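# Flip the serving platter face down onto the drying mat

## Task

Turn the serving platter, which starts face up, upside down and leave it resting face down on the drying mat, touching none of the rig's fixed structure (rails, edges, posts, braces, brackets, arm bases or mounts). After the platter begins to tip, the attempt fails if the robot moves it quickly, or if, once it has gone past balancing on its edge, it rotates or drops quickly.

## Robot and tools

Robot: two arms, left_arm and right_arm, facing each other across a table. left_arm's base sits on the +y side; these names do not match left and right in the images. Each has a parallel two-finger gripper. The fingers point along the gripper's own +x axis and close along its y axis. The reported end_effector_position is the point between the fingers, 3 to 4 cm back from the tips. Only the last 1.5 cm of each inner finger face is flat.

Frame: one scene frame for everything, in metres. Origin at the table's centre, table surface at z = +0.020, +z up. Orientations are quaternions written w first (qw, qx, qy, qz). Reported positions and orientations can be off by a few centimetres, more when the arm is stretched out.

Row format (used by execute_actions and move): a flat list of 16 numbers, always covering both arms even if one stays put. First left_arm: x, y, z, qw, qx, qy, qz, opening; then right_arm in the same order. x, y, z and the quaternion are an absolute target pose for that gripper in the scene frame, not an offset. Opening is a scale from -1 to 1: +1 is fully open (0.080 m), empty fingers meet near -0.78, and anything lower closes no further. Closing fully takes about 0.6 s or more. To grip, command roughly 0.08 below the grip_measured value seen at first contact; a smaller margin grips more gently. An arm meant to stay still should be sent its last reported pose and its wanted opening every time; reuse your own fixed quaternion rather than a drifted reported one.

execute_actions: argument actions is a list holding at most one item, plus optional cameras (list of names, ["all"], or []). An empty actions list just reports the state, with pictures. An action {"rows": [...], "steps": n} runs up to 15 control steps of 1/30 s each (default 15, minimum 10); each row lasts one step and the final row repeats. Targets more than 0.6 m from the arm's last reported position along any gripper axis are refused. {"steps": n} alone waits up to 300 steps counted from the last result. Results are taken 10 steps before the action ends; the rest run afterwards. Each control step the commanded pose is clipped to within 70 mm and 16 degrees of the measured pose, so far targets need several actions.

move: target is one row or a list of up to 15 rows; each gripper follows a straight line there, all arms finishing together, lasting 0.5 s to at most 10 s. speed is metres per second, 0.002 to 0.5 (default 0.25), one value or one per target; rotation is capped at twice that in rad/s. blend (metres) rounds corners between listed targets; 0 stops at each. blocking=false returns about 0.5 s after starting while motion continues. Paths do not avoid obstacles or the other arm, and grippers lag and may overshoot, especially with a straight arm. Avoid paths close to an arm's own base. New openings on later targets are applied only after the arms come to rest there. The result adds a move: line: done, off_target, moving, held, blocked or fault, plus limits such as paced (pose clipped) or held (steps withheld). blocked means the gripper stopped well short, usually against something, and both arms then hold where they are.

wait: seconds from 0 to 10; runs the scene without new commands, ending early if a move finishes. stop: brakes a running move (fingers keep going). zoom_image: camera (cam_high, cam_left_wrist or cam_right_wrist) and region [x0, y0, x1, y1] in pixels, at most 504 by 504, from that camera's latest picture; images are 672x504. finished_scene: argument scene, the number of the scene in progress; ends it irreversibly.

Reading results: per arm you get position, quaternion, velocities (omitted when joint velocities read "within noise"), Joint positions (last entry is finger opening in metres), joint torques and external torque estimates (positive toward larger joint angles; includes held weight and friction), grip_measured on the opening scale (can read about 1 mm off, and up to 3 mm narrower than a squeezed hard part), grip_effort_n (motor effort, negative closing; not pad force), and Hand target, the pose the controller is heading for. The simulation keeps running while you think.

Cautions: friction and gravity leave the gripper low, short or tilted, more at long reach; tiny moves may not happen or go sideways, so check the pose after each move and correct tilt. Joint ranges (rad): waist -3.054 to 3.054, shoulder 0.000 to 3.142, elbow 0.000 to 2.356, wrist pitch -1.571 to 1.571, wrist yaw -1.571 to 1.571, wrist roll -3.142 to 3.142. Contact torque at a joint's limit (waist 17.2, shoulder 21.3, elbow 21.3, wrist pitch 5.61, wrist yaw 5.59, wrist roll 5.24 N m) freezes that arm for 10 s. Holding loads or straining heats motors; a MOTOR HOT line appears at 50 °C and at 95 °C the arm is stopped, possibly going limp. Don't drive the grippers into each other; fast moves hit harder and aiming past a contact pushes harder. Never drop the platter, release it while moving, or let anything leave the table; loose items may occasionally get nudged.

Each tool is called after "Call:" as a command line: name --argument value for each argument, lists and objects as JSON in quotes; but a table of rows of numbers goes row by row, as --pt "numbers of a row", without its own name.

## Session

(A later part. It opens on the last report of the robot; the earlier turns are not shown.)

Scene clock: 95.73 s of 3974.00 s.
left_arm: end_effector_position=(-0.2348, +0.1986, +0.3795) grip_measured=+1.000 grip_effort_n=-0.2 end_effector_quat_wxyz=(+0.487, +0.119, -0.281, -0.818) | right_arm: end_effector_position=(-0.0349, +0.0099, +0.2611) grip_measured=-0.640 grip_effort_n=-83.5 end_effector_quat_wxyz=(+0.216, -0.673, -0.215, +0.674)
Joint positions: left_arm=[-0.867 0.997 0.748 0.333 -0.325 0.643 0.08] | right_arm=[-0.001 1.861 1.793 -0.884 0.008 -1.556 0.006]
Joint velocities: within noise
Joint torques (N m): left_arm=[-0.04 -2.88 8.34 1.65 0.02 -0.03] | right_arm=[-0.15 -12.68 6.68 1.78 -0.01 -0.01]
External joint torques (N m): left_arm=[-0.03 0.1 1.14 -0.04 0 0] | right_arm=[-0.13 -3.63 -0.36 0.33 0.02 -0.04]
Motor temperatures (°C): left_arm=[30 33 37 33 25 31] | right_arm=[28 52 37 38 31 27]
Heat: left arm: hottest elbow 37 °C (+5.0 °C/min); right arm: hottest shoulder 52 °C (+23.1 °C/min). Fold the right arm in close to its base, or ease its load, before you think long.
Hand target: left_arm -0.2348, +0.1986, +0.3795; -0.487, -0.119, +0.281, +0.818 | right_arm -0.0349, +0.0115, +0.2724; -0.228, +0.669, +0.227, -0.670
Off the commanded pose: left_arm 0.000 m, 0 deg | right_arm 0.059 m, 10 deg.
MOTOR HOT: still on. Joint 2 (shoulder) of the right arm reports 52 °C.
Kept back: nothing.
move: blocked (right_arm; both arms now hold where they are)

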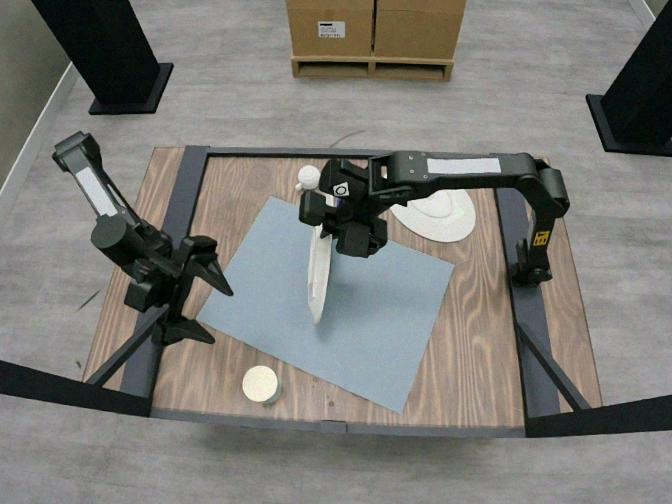

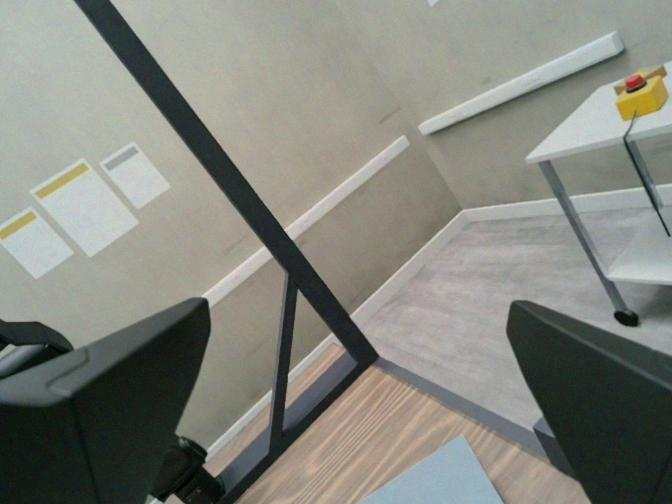

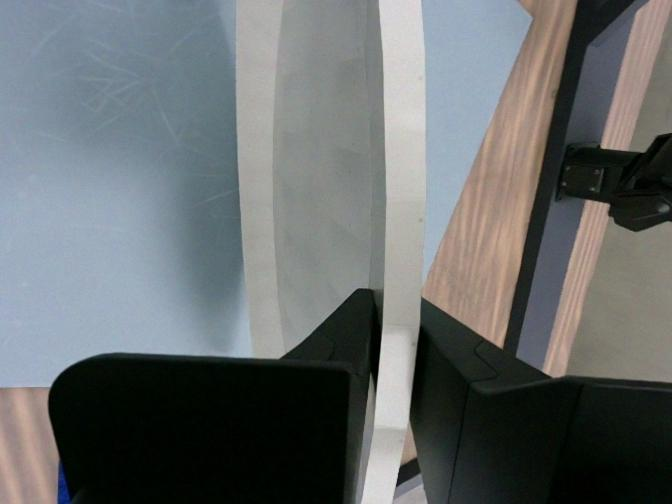

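Call:
move --pt "-0.2348 0.1986 0.3795 0.487 0.119 -0.281 -0.818 1 -0.035 -0.005 0.235 0.2406 -0.6649 -0.2406 0.6649 -0.9" --pt "-0.2348 0.1986 0.3795 0.487 0.119 -0.281 -0.818 1 -0.035 -0.045 0.19 0.2706 -0.6533 -0.2706 0.6533 -0.9" --speed 0.05 --blend 0.02

Call:
zoom_image --camera "cam_high" --region '[230, 150, 480, 350]'

Scene clock: 98.47 s of 3974.00 s.
left_arm: end_effector_position=(-0.2348, +0.1986, +0.3795) grip_measured=+1.000 grip_effort_n=-0.2 end_effector_quat_wxyz=(+0.487, +0.119, -0.281, -0.818) | right_arm: end_effector_position=(-0.0343, -0.0432, +0.2268) grip_measured=-0.641 grip_effort_n=-83.5 end_effector_quat_wxyz=(+0.300, -0.639, -0.298, +0.643)
Joint positions: left_arm=[-0.867 0.997 0.748 0.333 -0.325 0.643 0.08] | right_arm=[0 1.499 1.104 -0.302 0.009 -1.556 0.006]
Joint velocities: within noise
Joint torques (N m): left_arm=[-0.06 -2.87 8.36 1.68 -0.01 -0.03] | right_arm=[0.45 -1.22 2 1.28 0.14 -0.02]
External joint torques (N m): left_arm=[-0.06 0.07 1.22 0.01 -0.02 0] | right_arm=[0.45 5.19 -4.97 -0.23 0.17 -0.06]
Motor temperatures (°C): left_arm=[30 33 37 33 25 31] | right_arm=[28 50 37 38 31 27]
Heat: left arm: hottest elbow 37 °C (+4.0 °C/min); right arm: hottest shoulder 50 °C (+20.2 °C/min). Fold the right arm in close to its base, or ease its load, before you think long.
Hand target: left_arm -0.2348, +0.1986, +0.3796; -0.487, -0.119, +0.281, +0.818 | right_arm -0.0350, -0.0472, +0.1911; -0.270, +0.653, +0.271, -0.653
Off the commanded pose: left_arm 0.000 m, 0 deg | right_arm 0.037 m, 5 deg.
MOTOR HOT: still on. Joint 2 (shoulder) of the right arm reports 50 °C.
Kept back: nothing.
move: off_target (right_arm)

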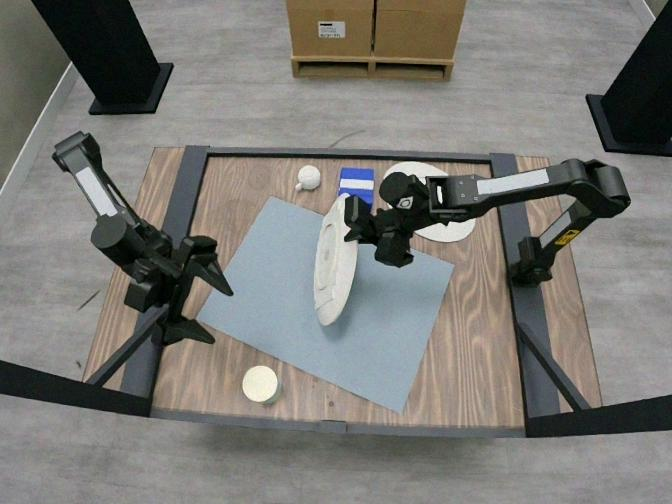

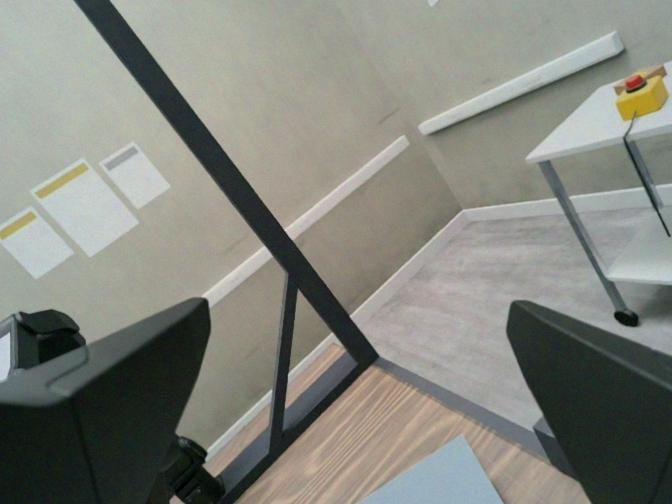

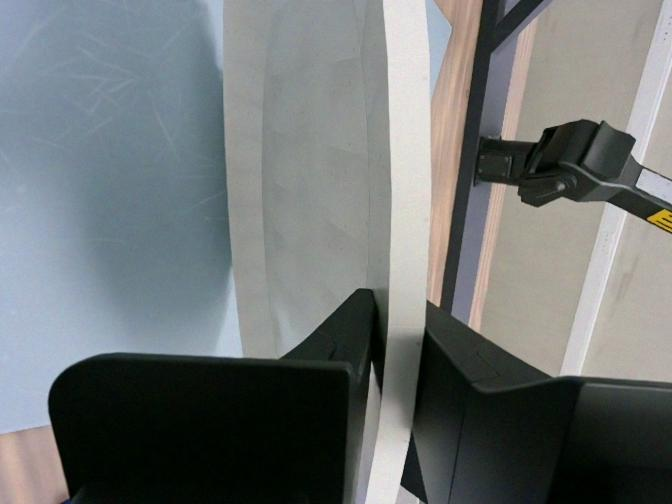

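Scaled by 2.016 from the camera's 672x504 image, which has a finer 960x720 frame.

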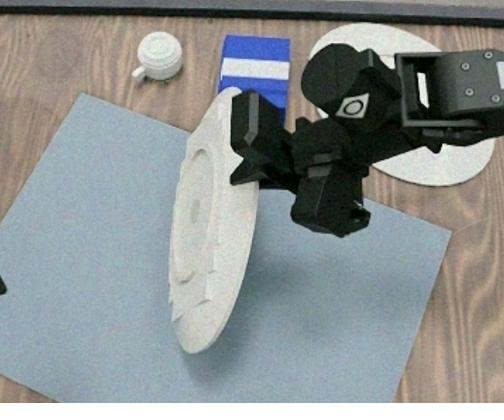

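Call:
move --pt "-0.2348 0.1986 0.3795 0.487 0.119 -0.281 -0.818 1 -0.045 -0.065 0.18 0.3214 -0.6298 -0.3214 0.6298 -0.9" --pt "-0.2348 0.1986 0.3795 0.487 0.119 -0.281 -0.818 1 -0.05 -0.085 0.135 0.3536 -0.6124 -0.3536 0.6124 -0.9" --speed 0.05 --blend 0.02

Call:
zoom_image --camera "cam_high" --region '[230, 150, 480, 350]'

Scene clock: 102.57 s of 3974.00 s.
left_arm: end_effector_position=(-0.2348, +0.1986, +0.3795) grip_measured=+1.000 grip_effort_n=-0.2 end_effector_quat_wxyz=(+0.487, +0.119, -0.281, -0.818) | right_arm: end_effector_position=(-0.0429, -0.0832, +0.2003) grip_measured=-0.570 grip_effort_n=-83.5 end_effector_quat_wxyz=(+0.412, -0.586, -0.398, +0.573)
Joint positions: left_arm=[-0.867 0.997 0.748 0.333 -0.325 0.643 0.08] | right_arm=[0.059 1.314 0.567 0.394 0.096 -1.54 0.009]
Joint velocities: within noise
Joint torques (N m): left_arm=[-0.04 -2.88 8.35 1.65 0.01 -0.03] | right_arm=[-0.15 -2.28 5.32 1.98 -0.15 0.04]
External joint torques (N m): left_arm=[-0.05 0.07 1.17 -0.03 0 0] | right_arm=[-0.15 2.31 -1.24 0.27 -0.16 -0.01]
Motor temperatures (°C): left_arm=[30 33 37 33 25 31] | right_arm=[28 48 36 37 31 27]
Heat: left arm: hottest elbow 37 °C (+4.0 °C/min); right arm: hottest shoulder 48 °C (+16.1 °C/min). Fold the right arm in close to its base, or ease its load, before you think long.
Hand target: left_arm -0.2348, +0.1986, +0.3795; -0.487, -0.119, +0.281, +0.818 | right_arm -0.0438, -0.0816, +0.1916; -0.404, +0.589, +0.394, -0.578
Off the commanded pose: left_arm 0.000 m, 0 deg | right_arm 0.066 m, 10 deg.
MOTOR HOT: still on. Joint 2 (shoulder) of the right arm reports 48 °C.
Kept back: nothing.
move: blocked (right_arm; both arms now hold where they are)

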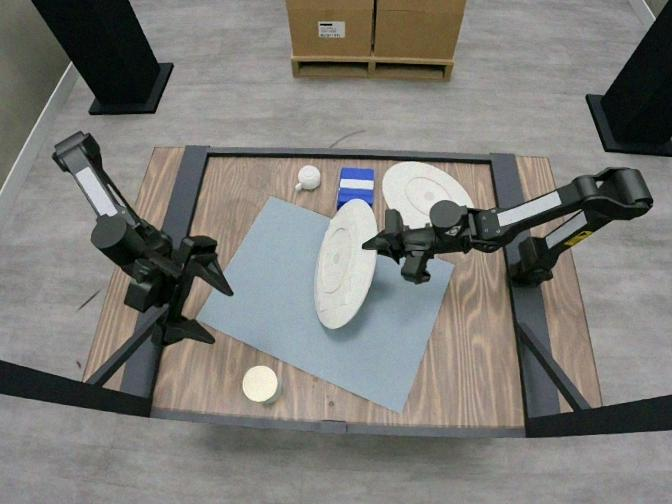

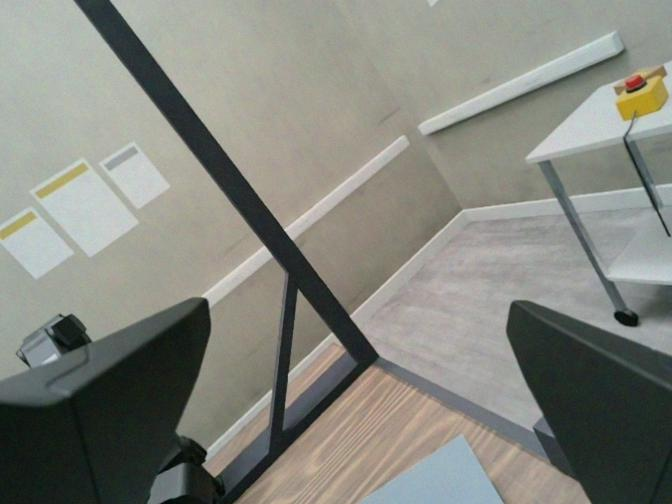

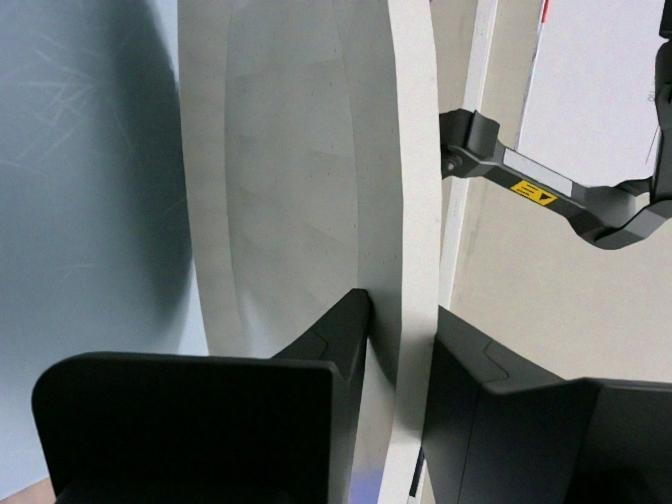

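Scaled by 2.016 from the camera's 672x504 image, which has a finer 960x720 frame.

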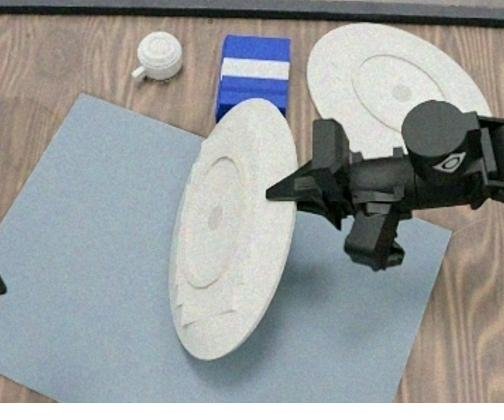

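Call:
move --pt "-0.2348 0.1986 0.3795 0.487 0.119 -0.281 -0.818 1 -0.05 -0.10 0.165 0.2988 -0.6409 -0.2988 0.6409 -0.7" --pt "-0.2348 0.1986 0.3795 0.487 0.119 -0.281 -0.818 1 -0.055 -0.13 0.125 0.3214 -0.6298 -0.3214 0.6298 -0.7" --speed 0.05 --blend 0.01

Call:
zoom_image --camera "cam_high" --region '[230, 150, 480, 350]'

Scene clock: 108.63 s of 3974.00 s.
left_arm: end_effector_position=(-0.2348, +0.1986, +0.3795) grip_measured=+1.000 grip_effort_n=-0.2 end_effector_quat_wxyz=(+0.487, +0.119, -0.281, -0.818) | right_arm: end_effector_position=(-0.0467, -0.1129, +0.1760) grip_measured=-0.605 grip_effort_n=-83.5 end_effector_quat_wxyz=(+0.382, -0.608, -0.360, +0.596)
Joint positions: left_arm=[-0.867 0.997 0.748 0.333 -0.325 0.643 0.08] | right_arm=[0.088 1.226 0.505 0.251 0.123 -1.505 0.008]
Joint velocities: within noise
Joint torques (N m): left_arm=[-0.03 -2.88 8.36 1.65 0.01 -0.03] | right_arm=[0.33 -3.68 4.77 0.47 -0.13 0.02]
External joint torques (N m): left_arm=[-0.05 0.06 1.22 -0.02 0 0] | right_arm=[0.34 0.23 -1.74 -1.18 -0.14 -0.02]
Motor temperatures (°C): left_arm=[30 33 37 33 25 31] | right_arm=[28 44 35 36 31 27]
Heat: left arm: hottest elbow 37 °C (+3.0 °C/min); right arm: hottest shoulder 44 °C (+2.0 °C/min).
Hand target: left_arm -0.2348, +0.1986, +0.3795; -0.487, -0.119, +0.281, +0.818 | right_arm -0.0484, -0.1156, +0.1675; -0.371, +0.612, +0.353, -0.603
Off the commanded pose: left_arm 0.000 m, 0 deg | right_arm 0.054 m, 9 deg.
MOTOR HOT: cleared for the motors of the right arm.
Kept back: nothing.
move: blocked (right_arm; both arms now hold where they are)

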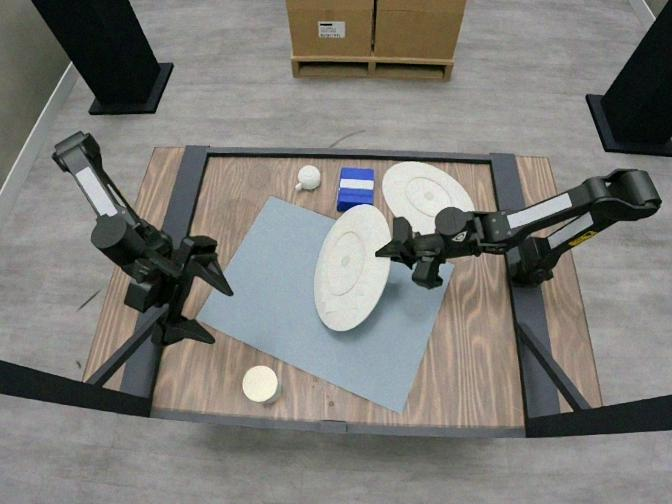

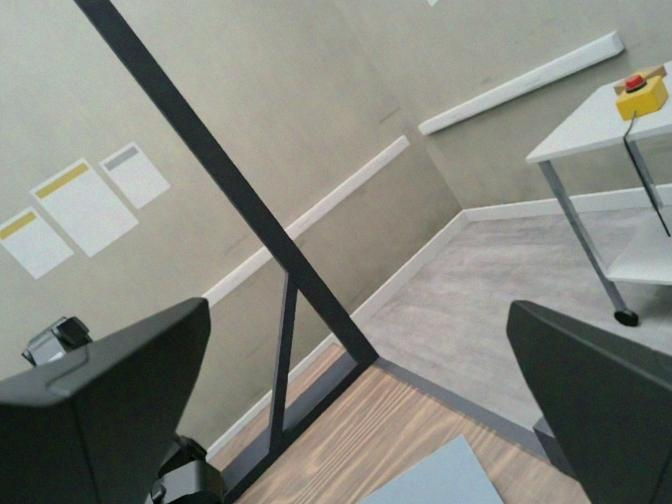

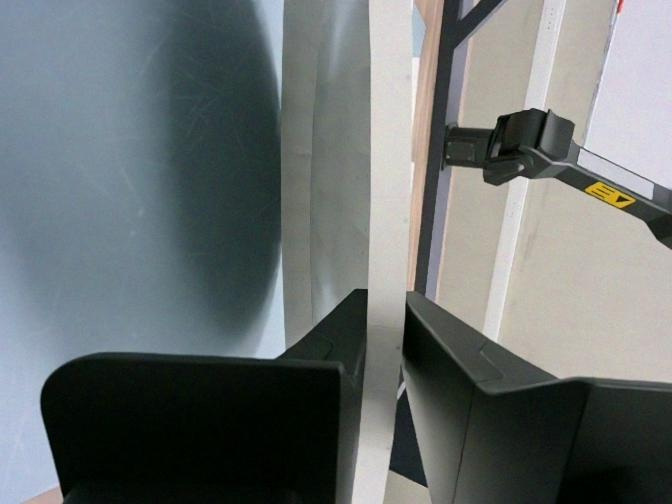

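Scaled by 2.016 from the camera's 672x504 image, which has a finer 960x720 frame.

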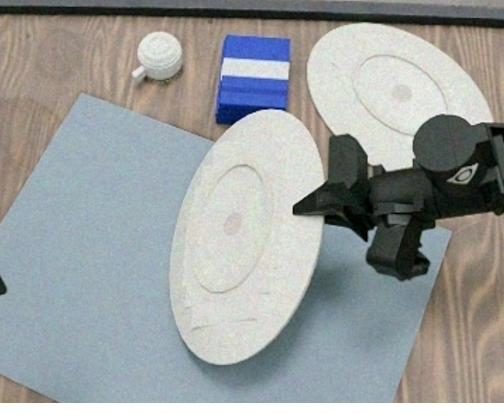

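Call:
move --pt "-0.2348 0.1986 0.3795 0.487 0.119 -0.281 -0.818 1 -0.085 -0.115 0.18 0.3536 -0.6124 -0.3536 0.6124 -0.65" --speed 0.05

Call:
zoom_image --camera "cam_high" --region '[230, 150, 480, 350]'

Scene clock: 110.20 s of 3974.00 s.
left_arm: end_effector_position=(-0.2348, +0.1986, +0.3795) grip_measured=+1.000 grip_effort_n=-0.2 end_effector_quat_wxyz=(+0.487, +0.119, -0.281, -0.818) | right_arm: end_effector_position=(-0.0696, -0.1134, +0.1831) grip_measured=-0.605 grip_effort_n=-83.5 end_effector_quat_wxyz=(+0.373, -0.624, -0.346, +0.593)
Joint positions: left_arm=[-0.867 0.997 0.748 0.333 -0.325 0.643 0.08] | right_arm=[0.209 1.231 0.574 0.136 0.254 -1.449 0.008]
Joint velocities: within noise
Joint torques (N m): left_arm=[-0.07 -2.88 8.36 1.68 -0.01 -0.03] | right_arm=[2.25 -4.35 6.42 0.32 -1.04 0.22]
External joint torques (N m): left_arm=[-0.05 -0.02 1.27 0.02 -0.03 0] | right_arm=[2.22 -0.23 -0.28 -1.31 -1.09 0.17]
Motor temperatures (°C): left_arm=[30 33 37 33 25 31] | right_arm=[28 44 35 36 31 27]
Heat: left arm: hottest elbow 37 °C (+3.0 °C/min); right arm: hottest shoulder 44 °C (+0.0 °C/min).
Hand target: left_arm -0.2348, +0.1986, +0.3796; -0.487, -0.119, +0.281, +0.818 | right_arm -0.0847, -0.1154, +0.1801; -0.354, +0.612, +0.354, -0.612
Off the commanded pose: left_arm 0.000 m, 0 deg | right_arm 0.016 m, 4 deg.
Kept back: nothing.
move: off_target (right_arm)

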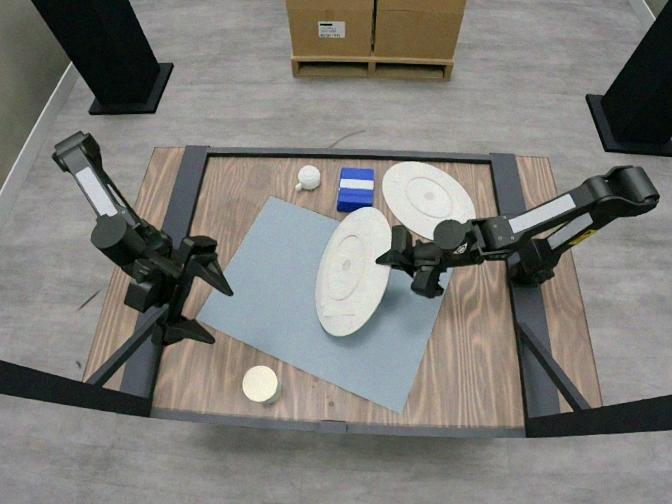

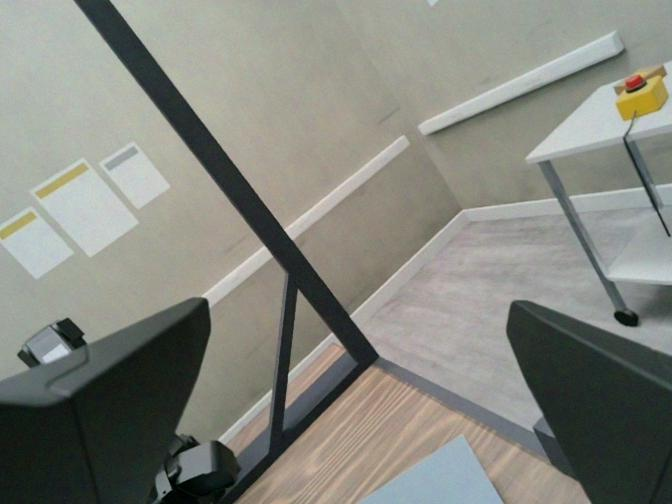

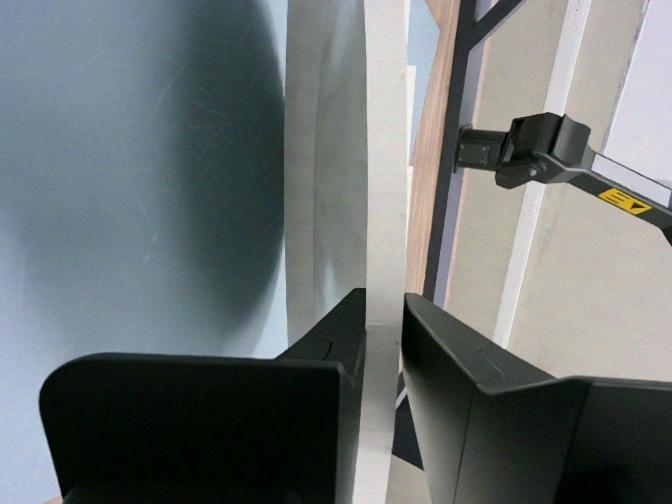

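Scaled by 2.016 from the camera's 672x504 image, which has a finer 960x720 frame.

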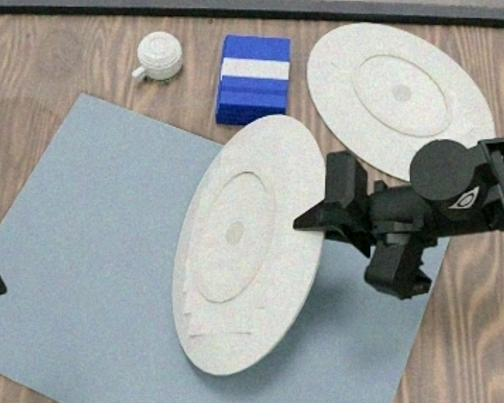

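Call:
move --pt "-0.2348 0.1986 0.3795 0.487 0.119 -0.281 -0.818 1 -0.09 -0.12 0.14 0.3214 -0.6298 -0.3214 0.6298 -0.65" --pt "-0.2348 0.1986 0.3795 0.487 0.119 -0.281 -0.818 1 -0.09 -0.125 0.11 0.3214 -0.6298 -0.3214 0.6298 -0.65" --speed 0.05 --blend 0.02

Call:
zoom_image --camera "cam_high" --region '[230, 150, 480, 350]'

Scene clock: 112.83 s of 3974.00 s.
left_arm: end_effector_position=(-0.2348, +0.1986, +0.3795) grip_measured=+1.000 grip_effort_n=-0.2 end_effector_quat_wxyz=(+0.487, +0.119, -0.281, -0.818) | right_arm: end_effector_position=(-0.0899, -0.1153, +0.1723) grip_measured=-0.608 grip_effort_n=-83.5 end_effector_quat_wxyz=(+0.389, -0.592, -0.366, +0.603)
Joint positions: left_arm=[-0.867 0.997 0.748 0.333 -0.325 0.643 0.08] | right_arm=[0.27 1.263 0.494 0.308 0.262 -1.41 0.008]
Joint velocities: within noise
Joint torques (N m): left_arm=[-0.04 -2.87 8.35 1.65 0.02 -0.03] | right_arm=[-0.28 -2.78 5.01 1.01 -0.25 0.05]
External joint torques (N m): left_arm=[-0.07 0.06 1.21 -0.03 0.01 0] | right_arm=[-0.27 1.33 -1.43 -0.66 -0.3 0]
Motor temperatures (°C): left_arm=[30 33 37 33 25 31] | right_arm=[28 43 34 35 31 27]
Heat: left arm: hottest elbow 37 °C (+3.0 °C/min); right arm: hottest shoulder 43 °C (-3.0 °C/min).
Hand target: left_arm -0.2348, +0.1986, +0.3795; -0.487, -0.119, +0.281, +0.818 | right_arm -0.0910, -0.1162, +0.1637; -0.378, +0.597, +0.361, -0.609
Off the commanded pose: left_arm 0.000 m, 0 deg | right_arm 0.063 m, 11 deg.
Kept back: nothing.
move: blocked (right_arm; both arms now hold where they are); blend cut to 0.0152 m at target 1

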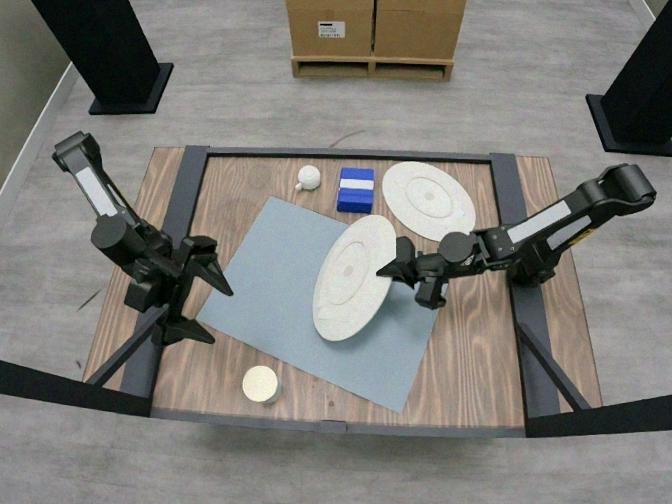

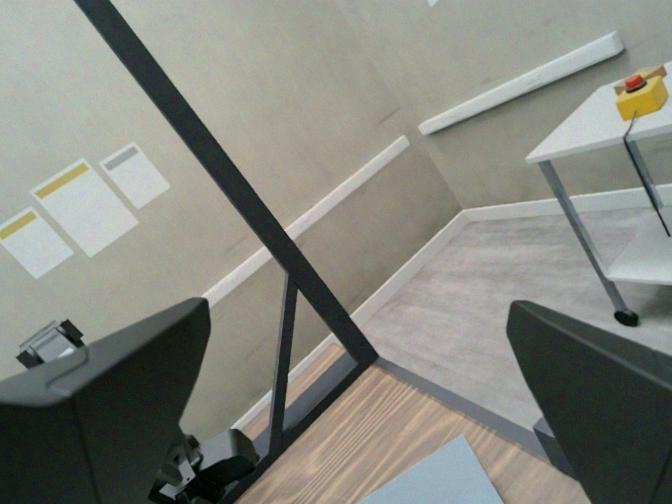

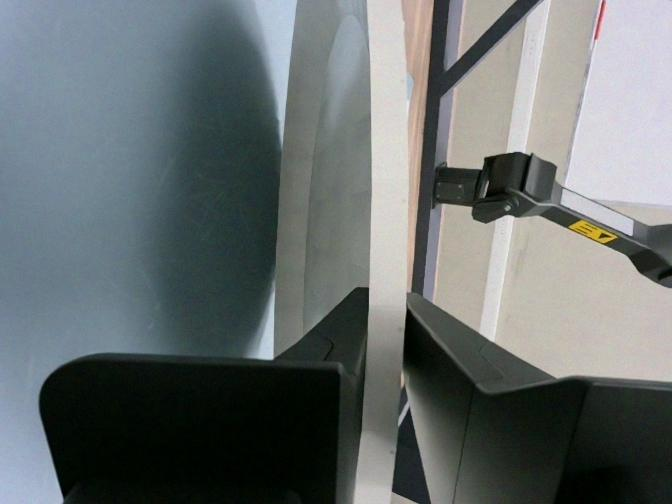

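Scaled by 2.016 from the camera's 672x504 image, which has a finer 960x720 frame.

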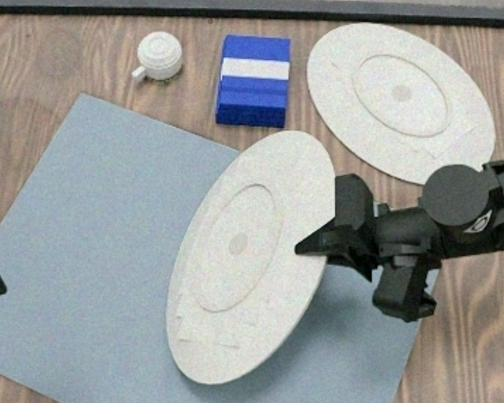

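Call:
move --pt "-0.2348 0.1986 0.3795 0.487 0.119 -0.281 -0.818 1 -0.088 -0.12 0.14 0.4056 -0.5792 -0.4056 0.5792 -0.65" --pt "-0.2348 0.1986 0.3795 0.487 0.119 -0.281 -0.818 1 -0.088 -0.125 0.105 0.4305 -0.561 -0.4305 0.561 -0.65" --speed 0.06 --cameras '["cam_high"]'

Scene clock: 116.73 s of 3974.00 s.
left_arm: end_effector_position=(-0.2348, +0.1986, +0.3795) grip_measured=+1.000 grip_effort_n=-0.2 end_effector_quat_wxyz=(+0.487, +0.119, -0.281, -0.818) | right_arm: end_effector_position=(-0.1088, -0.1277, +0.1274) grip_measured=-0.633 grip_effort_n=-80.2 end_effector_quat_wxyz=(+0.435, -0.520, -0.465, +0.570) end_effector_velocity=(+0.000, -0.001, -0.005) end_effector_angular_velocity=(-0.007, -0.008, +0.006)
Joint positions: left_arm=[-0.867 0.997 0.748 0.333 -0.325 0.643 0.08] | right_arm=[0.333 1.662 0.204 1.263 0.262 -1.491 0.006]
Joint velocities: left_arm=[within noise] | right_arm=[-0.002 0.022 -0.007 0.022 -0.007 -0.007 0]
Joint torques (N m): left_arm=[-0.07 -2.88 8.36 1.68 -0.02 -0.03] | right_arm=[-3.68 0.11 2.7 -0.66 1.04 0.1]
External joint torques (N m): left_arm=[-0.06 0.03 1.2 0 -0.03 0] | right_arm=[-3.66 4.56 -1.01 -2.4 1.02 0.05]
Motor temperatures (°C): left_arm=[30 33 37 33 25 31] | right_arm=[28 41 34 35 31 27]
Heat: left arm: hottest elbow 37 °C (+3.0 °C/min); right arm: hottest shoulder 41 °C (-6.0 °C/min).
Hand target: left_arm -0.2348, +0.1986, +0.3796; -0.487, -0.119, +0.281, +0.818 | right_arm -0.0884, -0.1275, +0.1062; -0.431, +0.561, +0.430, -0.561
Off the commanded pose: left_arm 0.000 m, 0 deg | right_arm 0.031 m, 6 deg.
Kept back: nothing.
move: off_target (right_arm)
Images, in order (width x height): cam_high 672x504.

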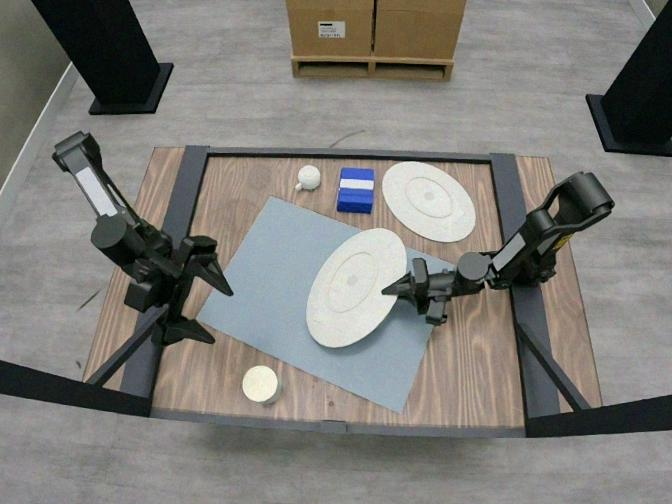

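Call:
move --pt "-0.2348 0.1986 0.3795 0.487 0.119 -0.281 -0.818 1 -0.105 -0.128 0.09 0.4305 -0.561 -0.4305 0.561 -0.65" --pt "-0.2348 0.1986 0.3795 0.487 0.119 -0.281 -0.818 1 -0.105 -0.126 0.07 0.435 -0.54 -0.45 0.566 -0.65" --speed 0.06 --cameras '["cam_high","cam_right_wrist"]'

Scene clock: 119.03 s of 3974.00 s.
left_arm: end_effector_position=(-0.2348, +0.1986, +0.3795) grip_measured=+1.000 grip_effort_n=-0.2 end_effector_quat_wxyz=(+0.487, +0.119, -0.281, -0.818) | right_arm: end_effector_position=(-0.1188, -0.1301, +0.1022) grip_measured=-0.599 grip_effort_n=-83.5 end_effector_quat_wxyz=(+0.447, -0.513, -0.467, +0.565)
Joint positions: left_arm=[-0.867 0.997 0.748 0.333 -0.325 0.643 0.08] | right_arm=[0.391 1.931 0.196 1.564 0.327 -1.477 0.008]
Joint velocities: within noise
Joint torques (N m): left_arm=[-0.07 -2.88 8.36 1.68 -0.01 -0.03] | right_arm=[-3.65 6.25 2.29 1.34 -0.38 0.19]
External joint torques (N m): left_arm=[-0.08 0.04 1.25 0.02 -0.02 0] | right_arm=[-3.63 11.23 0.06 -0.4 -0.41 0.14]
Motor temperatures (°C): left_arm=[30 33 37 33 25 31] | right_arm=[29 40 34 34 31 27]
Heat: left arm: hottest elbow 37 °C (+2.0 °C/min); right arm: hottest shoulder 40 °C (-8.1 °C/min).
Hand target: left_arm -0.2348, +0.1986, +0.3796; -0.487, -0.119, +0.281, +0.818 | right_arm -0.1048, -0.1294, +0.0720; -0.427, +0.547, +0.439, -0.571
Off the commanded pose: left_arm 0.000 m, 0 deg | right_arm 0.035 m, 4 deg.
joint read past its limit (right arm) — joint 4 (wrist pitch), upper limit.
joint sent to its limit (right arm) — joint 4 (wrist pitch), upper limit.
Kept back: nothing.
move: off_target (right_arm)
Images, in order (width x height): cam_high 672x504, cam_right_wrist 672x504.

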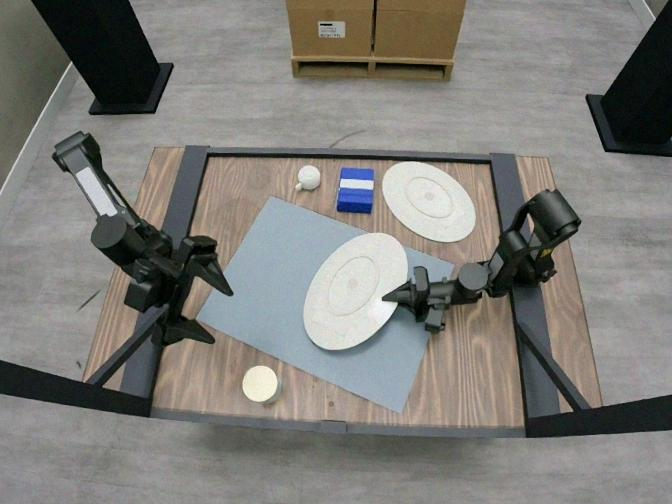

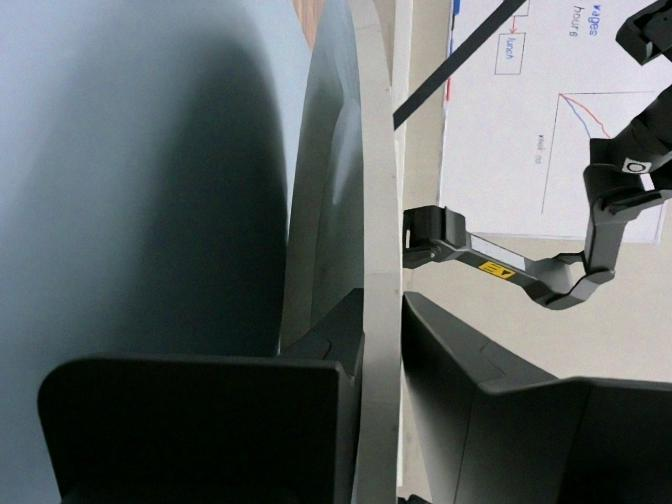

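Call:
move --pt "-0.2348 0.1986 0.3795 0.487 0.119 -0.281 -0.818 1 -0.118 -0.105 0.075 0.4305 -0.561 -0.4305 0.561 -0.62" --pt "-0.2348 0.1986 0.3795 0.487 0.119 -0.281 -0.818 1 -0.118 -0.10 0.06 0.4305 -0.561 -0.4305 0.561 -0.62" --speed 0.06 --cameras '["cam_high","cam_right_wrist"]'

Scene clock: 120.80 s of 3974.00 s.
left_arm: end_effector_position=(-0.2348, +0.1986, +0.3795) grip_measured=+1.000 grip_effort_n=-0.2 end_effector_quat_wxyz=(+0.487, +0.119, -0.281, -0.818) | right_arm: end_effector_position=(-0.1265, -0.1199, +0.1095) grip_measured=-0.601 grip_effort_n=-83.5 end_effector_quat_wxyz=(+0.462, -0.520, -0.469, +0.543)
Joint positions: left_arm=[-0.867 0.997 0.748 0.333 -0.325 0.643 0.08] | right_arm=[0.435 1.935 0.251 1.539 0.415 -1.494 0.008]
Joint velocities: within noise
Joint torques (N m): left_arm=[-0.05 -2.87 8.35 1.65 0.01 -0.03] | right_arm=[-1.04 -3.49 2.58 0.87 -0.1 0.13]
External joint torques (N m): left_arm=[-0.04 0.03 1.24 -0.01 0 0] | right_arm=[-1.06 1.83 0.08 -0.86 -0.13 0.08]
Motor temperatures (°C): left_arm=[30 33 37 33 25 31] | right_arm=[29 40 34 34 31 27]
Heat: left arm: hottest elbow 37 °C (+2.0 °C/min); right arm: hottest shoulder 40 °C (-8.0 °C/min).
Hand target: left_arm -0.2348, +0.1986, +0.3795; -0.487, -0.119, +0.281, +0.818 | right_arm -0.1236, -0.1180, +0.1022; -0.457, +0.529, +0.463, -0.545
Off the commanded pose: left_arm 0.000 m, 0 deg | right_arm 0.054 m, 8 deg.
Kept back: nothing.
move: blocked (right_arm; both arms now hold where they are)
Images, in order (width x height): cam_high 672x504, cam_right_wrist 672x504.

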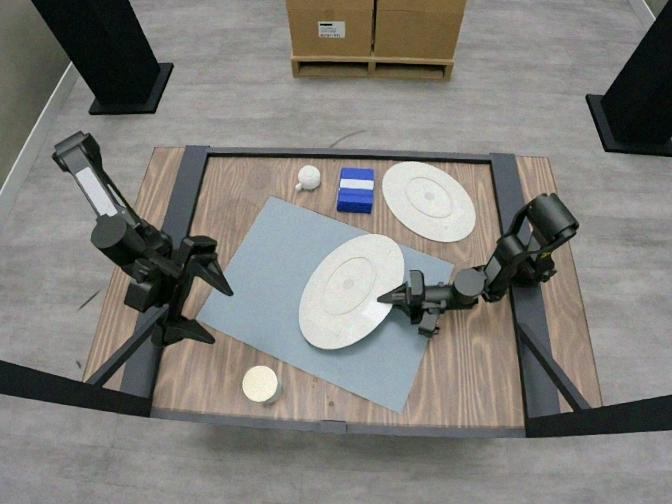

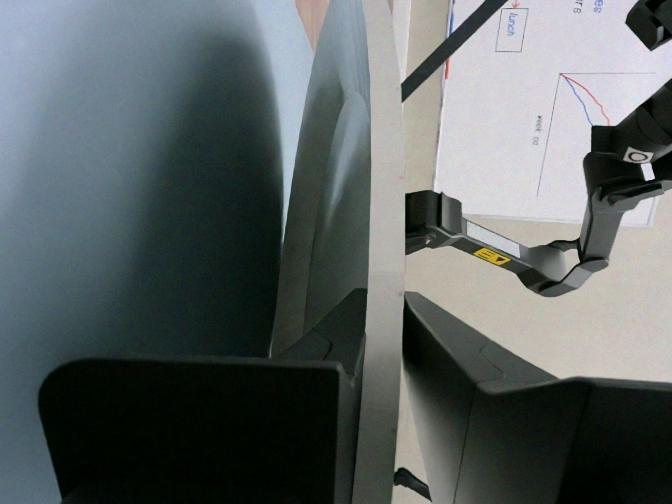

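Call:
move --pt "-0.2348 0.1986 0.3795 0.487 0.119 -0.281 -0.818 1 -0.1255 -0.1199 0.106 0.4565 -0.524 -0.466 0.546 -0.4" --pt "-0.2348 0.1986 0.3795 0.487 0.119 -0.281 -0.818 1 -0.1255 -0.118 0.106 0.4056 -0.5792 -0.4056 0.5792 -0.2" --pt "-0.2348 0.1986 0.3795 0.487 0.119 -0.281 -0.818 1 -0.1255 -0.118 0.10 0.3536 -0.6124 -0.3536 0.6124 -0.1" --speed 0.08

Scene clock: 126.47 s of 3974.00 s.
left_arm: end_effector_position=(-0.2348, +0.1986, +0.3795) grip_measured=+1.000 grip_effort_n=-0.2 end_effector_quat_wxyz=(+0.487, +0.119, -0.281, -0.818) | right_arm: end_effector_position=(-0.1281, -0.1190, +0.1029) grip_measured=-0.099 grip_effort_n=-6.7 end_effector_quat_wxyz=(+0.356, -0.607, -0.357, +0.614)
Joint positions: left_arm=[-0.867 0.997 0.748 0.333 -0.325 0.643 0.08] | right_arm=[0.419 1.546 0.429 0.562 0.368 -1.343 0.031]
Joint velocities: within noise
Joint torques (N m): left_arm=[-0.07 -2.87 8.38 1.68 -0.01 -0.03] | right_arm=[-0.81 -4.92 4.44 1.13 0.09 -0.13]
External joint torques (N m): left_arm=[-0.09 0.04 1.27 0.02 -0.02 0] | right_arm=[-0.79 0.1 -0.8 -0.48 -0.01 -0.18]
Motor temperatures (°C): left_arm=[30 33 38 33 25 31] | right_arm=[29 39 33 34 31 27]
Heat: left arm: hottest elbow 38 °C (+3.0 °C/min); right arm: hottest shoulder 39 °C (-8.1 °C/min).
Hand target: left_arm -0.2348, +0.1986, +0.3796; -0.487, -0.119, +0.281, +0.818 | right_arm -0.1255, -0.1180, +0.1001; -0.354, +0.612, +0.354, -0.612
Off the commanded pose: left_arm 0.000 m, 0 deg | right_arm 0.004 m, 1 deg.
Kept back: nothing.
move: done

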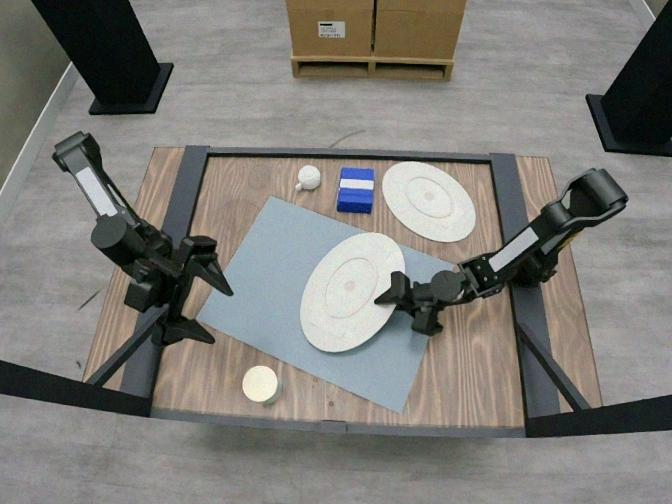

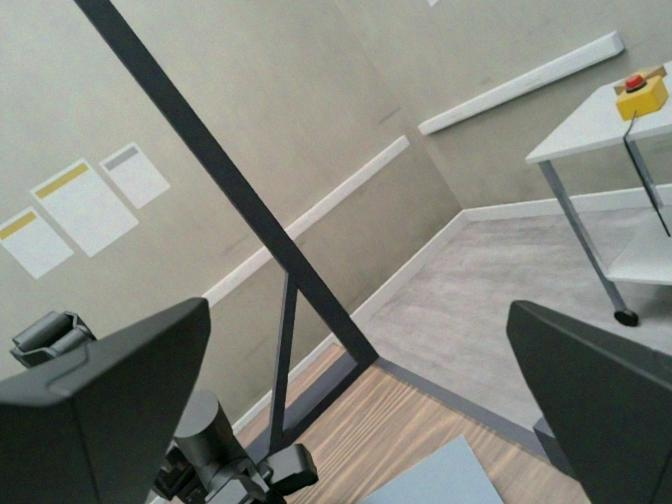

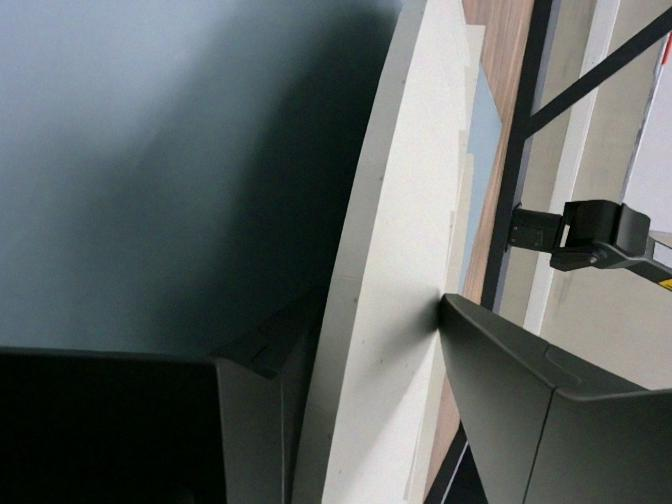

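Working well. Tilt further, lowering, keeping the tip y.

Call:
move --pt "-0.2348 0.1986 0.3795 0.487 0.119 -0.281 -0.818 1 -0.127 -0.115 0.088 0.2988 -0.6409 -0.2988 0.6409 0.0" --pt "-0.2348 0.1986 0.3795 0.487 0.119 -0.281 -0.818 1 -0.127 -0.111 0.068 0.2418 -0.6645 -0.2418 0.6645 0.05" --speed 0.08 --cameras '["cam_high","cam_right_wrist"]'

Scene clock: 129.87 s of 3974.00 s.
left_arm: end_effector_position=(-0.2348, +0.1986, +0.3795) grip_measured=+1.000 grip_effort_n=0.2 end_effector_quat_wxyz=(+0.487, +0.119, -0.281, -0.818) | right_arm: end_effector_position=(-0.1316, -0.1129, +0.0992) grip_measured=+0.083 grip_effort_n=-83.5 end_effector_quat_wxyz=(+0.278, -0.645, -0.267, +0.660)
Joint positions: left_arm=[-0.867 0.997 0.748 0.333 -0.325 0.643 0.08] | right_arm=[0.379 1.546 0.658 0.073 0.263 -1.264 0.039]
Joint velocities: within noise
Joint torques (N m): left_arm=[-0.07 -2.87 8.37 1.68 -0.01 -0.03] | right_arm=[-1.93 4.29 6.19 0.37 -0.79 -0.45]
External joint torques (N m): left_arm=[-0.07 0.03 1.25 0.02 -0.03 0] | right_arm=[-1.95 9.96 0.32 -1.04 -0.87 -0.49]
Motor temperatures (°C): left_arm=[29 32 38 33 25 31] | right_arm=[29 38 33 33 31 27]
Heat: left arm: hottest elbow 38 °C (+3.0 °C/min); right arm: hottest shoulder 38 °C (-9.0 °C/min).
Hand target: left_arm -0.2348, +0.1986, +0.3796; -0.487, -0.119, +0.281, +0.818 | right_arm -0.1261, -0.1145, +0.0699; -0.242, +0.664, +0.241, -0.665
Off the commanded pose: left_arm 0.000 m, 0 deg | right_arm 0.032 m, 6 deg.
Kept back: nothing.
move: off_target (right_arm); target 2's new opening was sent with right_arm's hand 0.032 m and 6 deg from that target
Images, in order (width x height): cam_high 672x504, cam_right_wrist 672x504.

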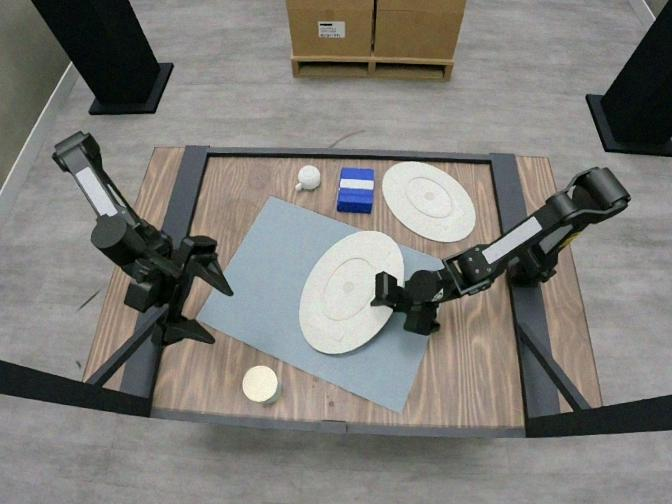

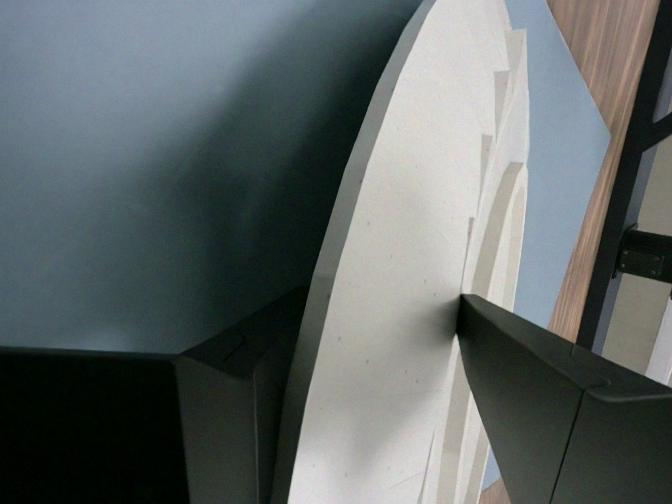

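Call:
move --pt "-0.2348 0.1986 0.3795 0.487 0.119 -0.281 -0.818 1 -0.1316 -0.1129 0.099 0.2706 -0.6533 -0.2706 0.6533 0.3" --pt "-0.2348 0.1986 0.3795 0.487 0.119 -0.281 -0.818 1 -0.129 -0.111 0.07 0.2418 -0.6645 -0.2418 0.6645 0.3" --speed 0.08 --cameras '["cam_high","cam_right_wrist"]'

Scene clock: 131.97 s of 3974.00 s.
left_arm: end_effector_position=(-0.2348, +0.1986, +0.3795) grip_measured=+1.000 grip_effort_n=-0.2 end_effector_quat_wxyz=(+0.487, +0.119, -0.281, -0.818) | right_arm: end_effector_position=(-0.1264, -0.1161, +0.0783) grip_measured=+0.314 grip_effort_n=-67.7 end_effector_quat_wxyz=(+0.258, -0.663, -0.244, +0.659)
Joint positions: left_arm=[-0.867 0.997 0.748 0.333 -0.325 0.643 0.08] | right_arm=[0.37 1.605 0.662 0.056 0.264 -1.259 0.049]
Joint velocities: within noise
Joint torques (N m): left_arm=[-0.06 -2.87 8.36 1.68 -0.01 -0.03] | right_arm=[-0.76 -1.65 7.12 1.06 -0.66 -0.56]
External joint torques (N m): left_arm=[-0.08 0 1.27 0.03 -0.02 0] | right_arm=[-0.78 4.18 1.54 -0.27 -0.75 -0.6]
Motor temperatures (°C): left_arm=[29 32 38 33 25 31] | right_arm=[29 38 33 33 31 27]
Heat: left arm: hottest elbow 38 °C (+3.0 °C/min); right arm: hottest shoulder 38 °C (-9.0 °C/min).
Hand target: left_arm -0.2348, +0.1986, +0.3796; -0.487, -0.119, +0.281, +0.818 | right_arm -0.1288, -0.1116, +0.0702; -0.242, +0.664, +0.242, -0.664
Off the commanded pose: left_arm 0.000 m, 0 deg | right_arm 0.010 m, 2 deg.
Kept back: nothing.
move: off_target (right_arm)
Images, in order (width x height): cam_high 672x504, cam_right_wrist 672x504.

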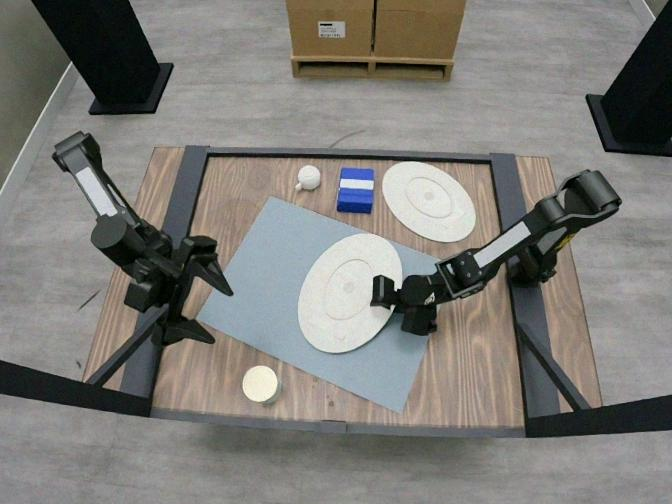

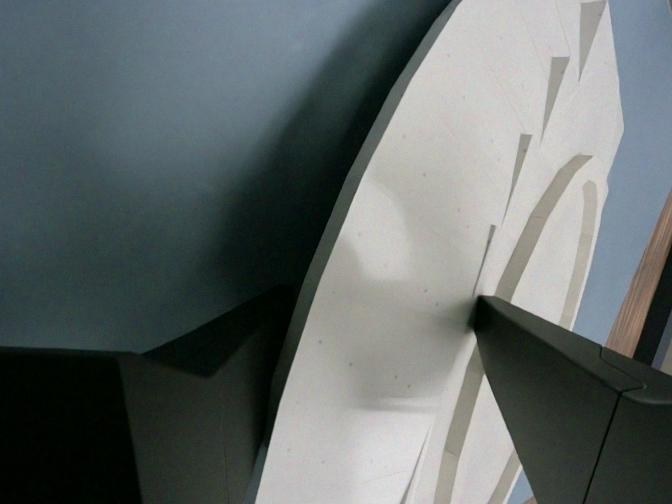

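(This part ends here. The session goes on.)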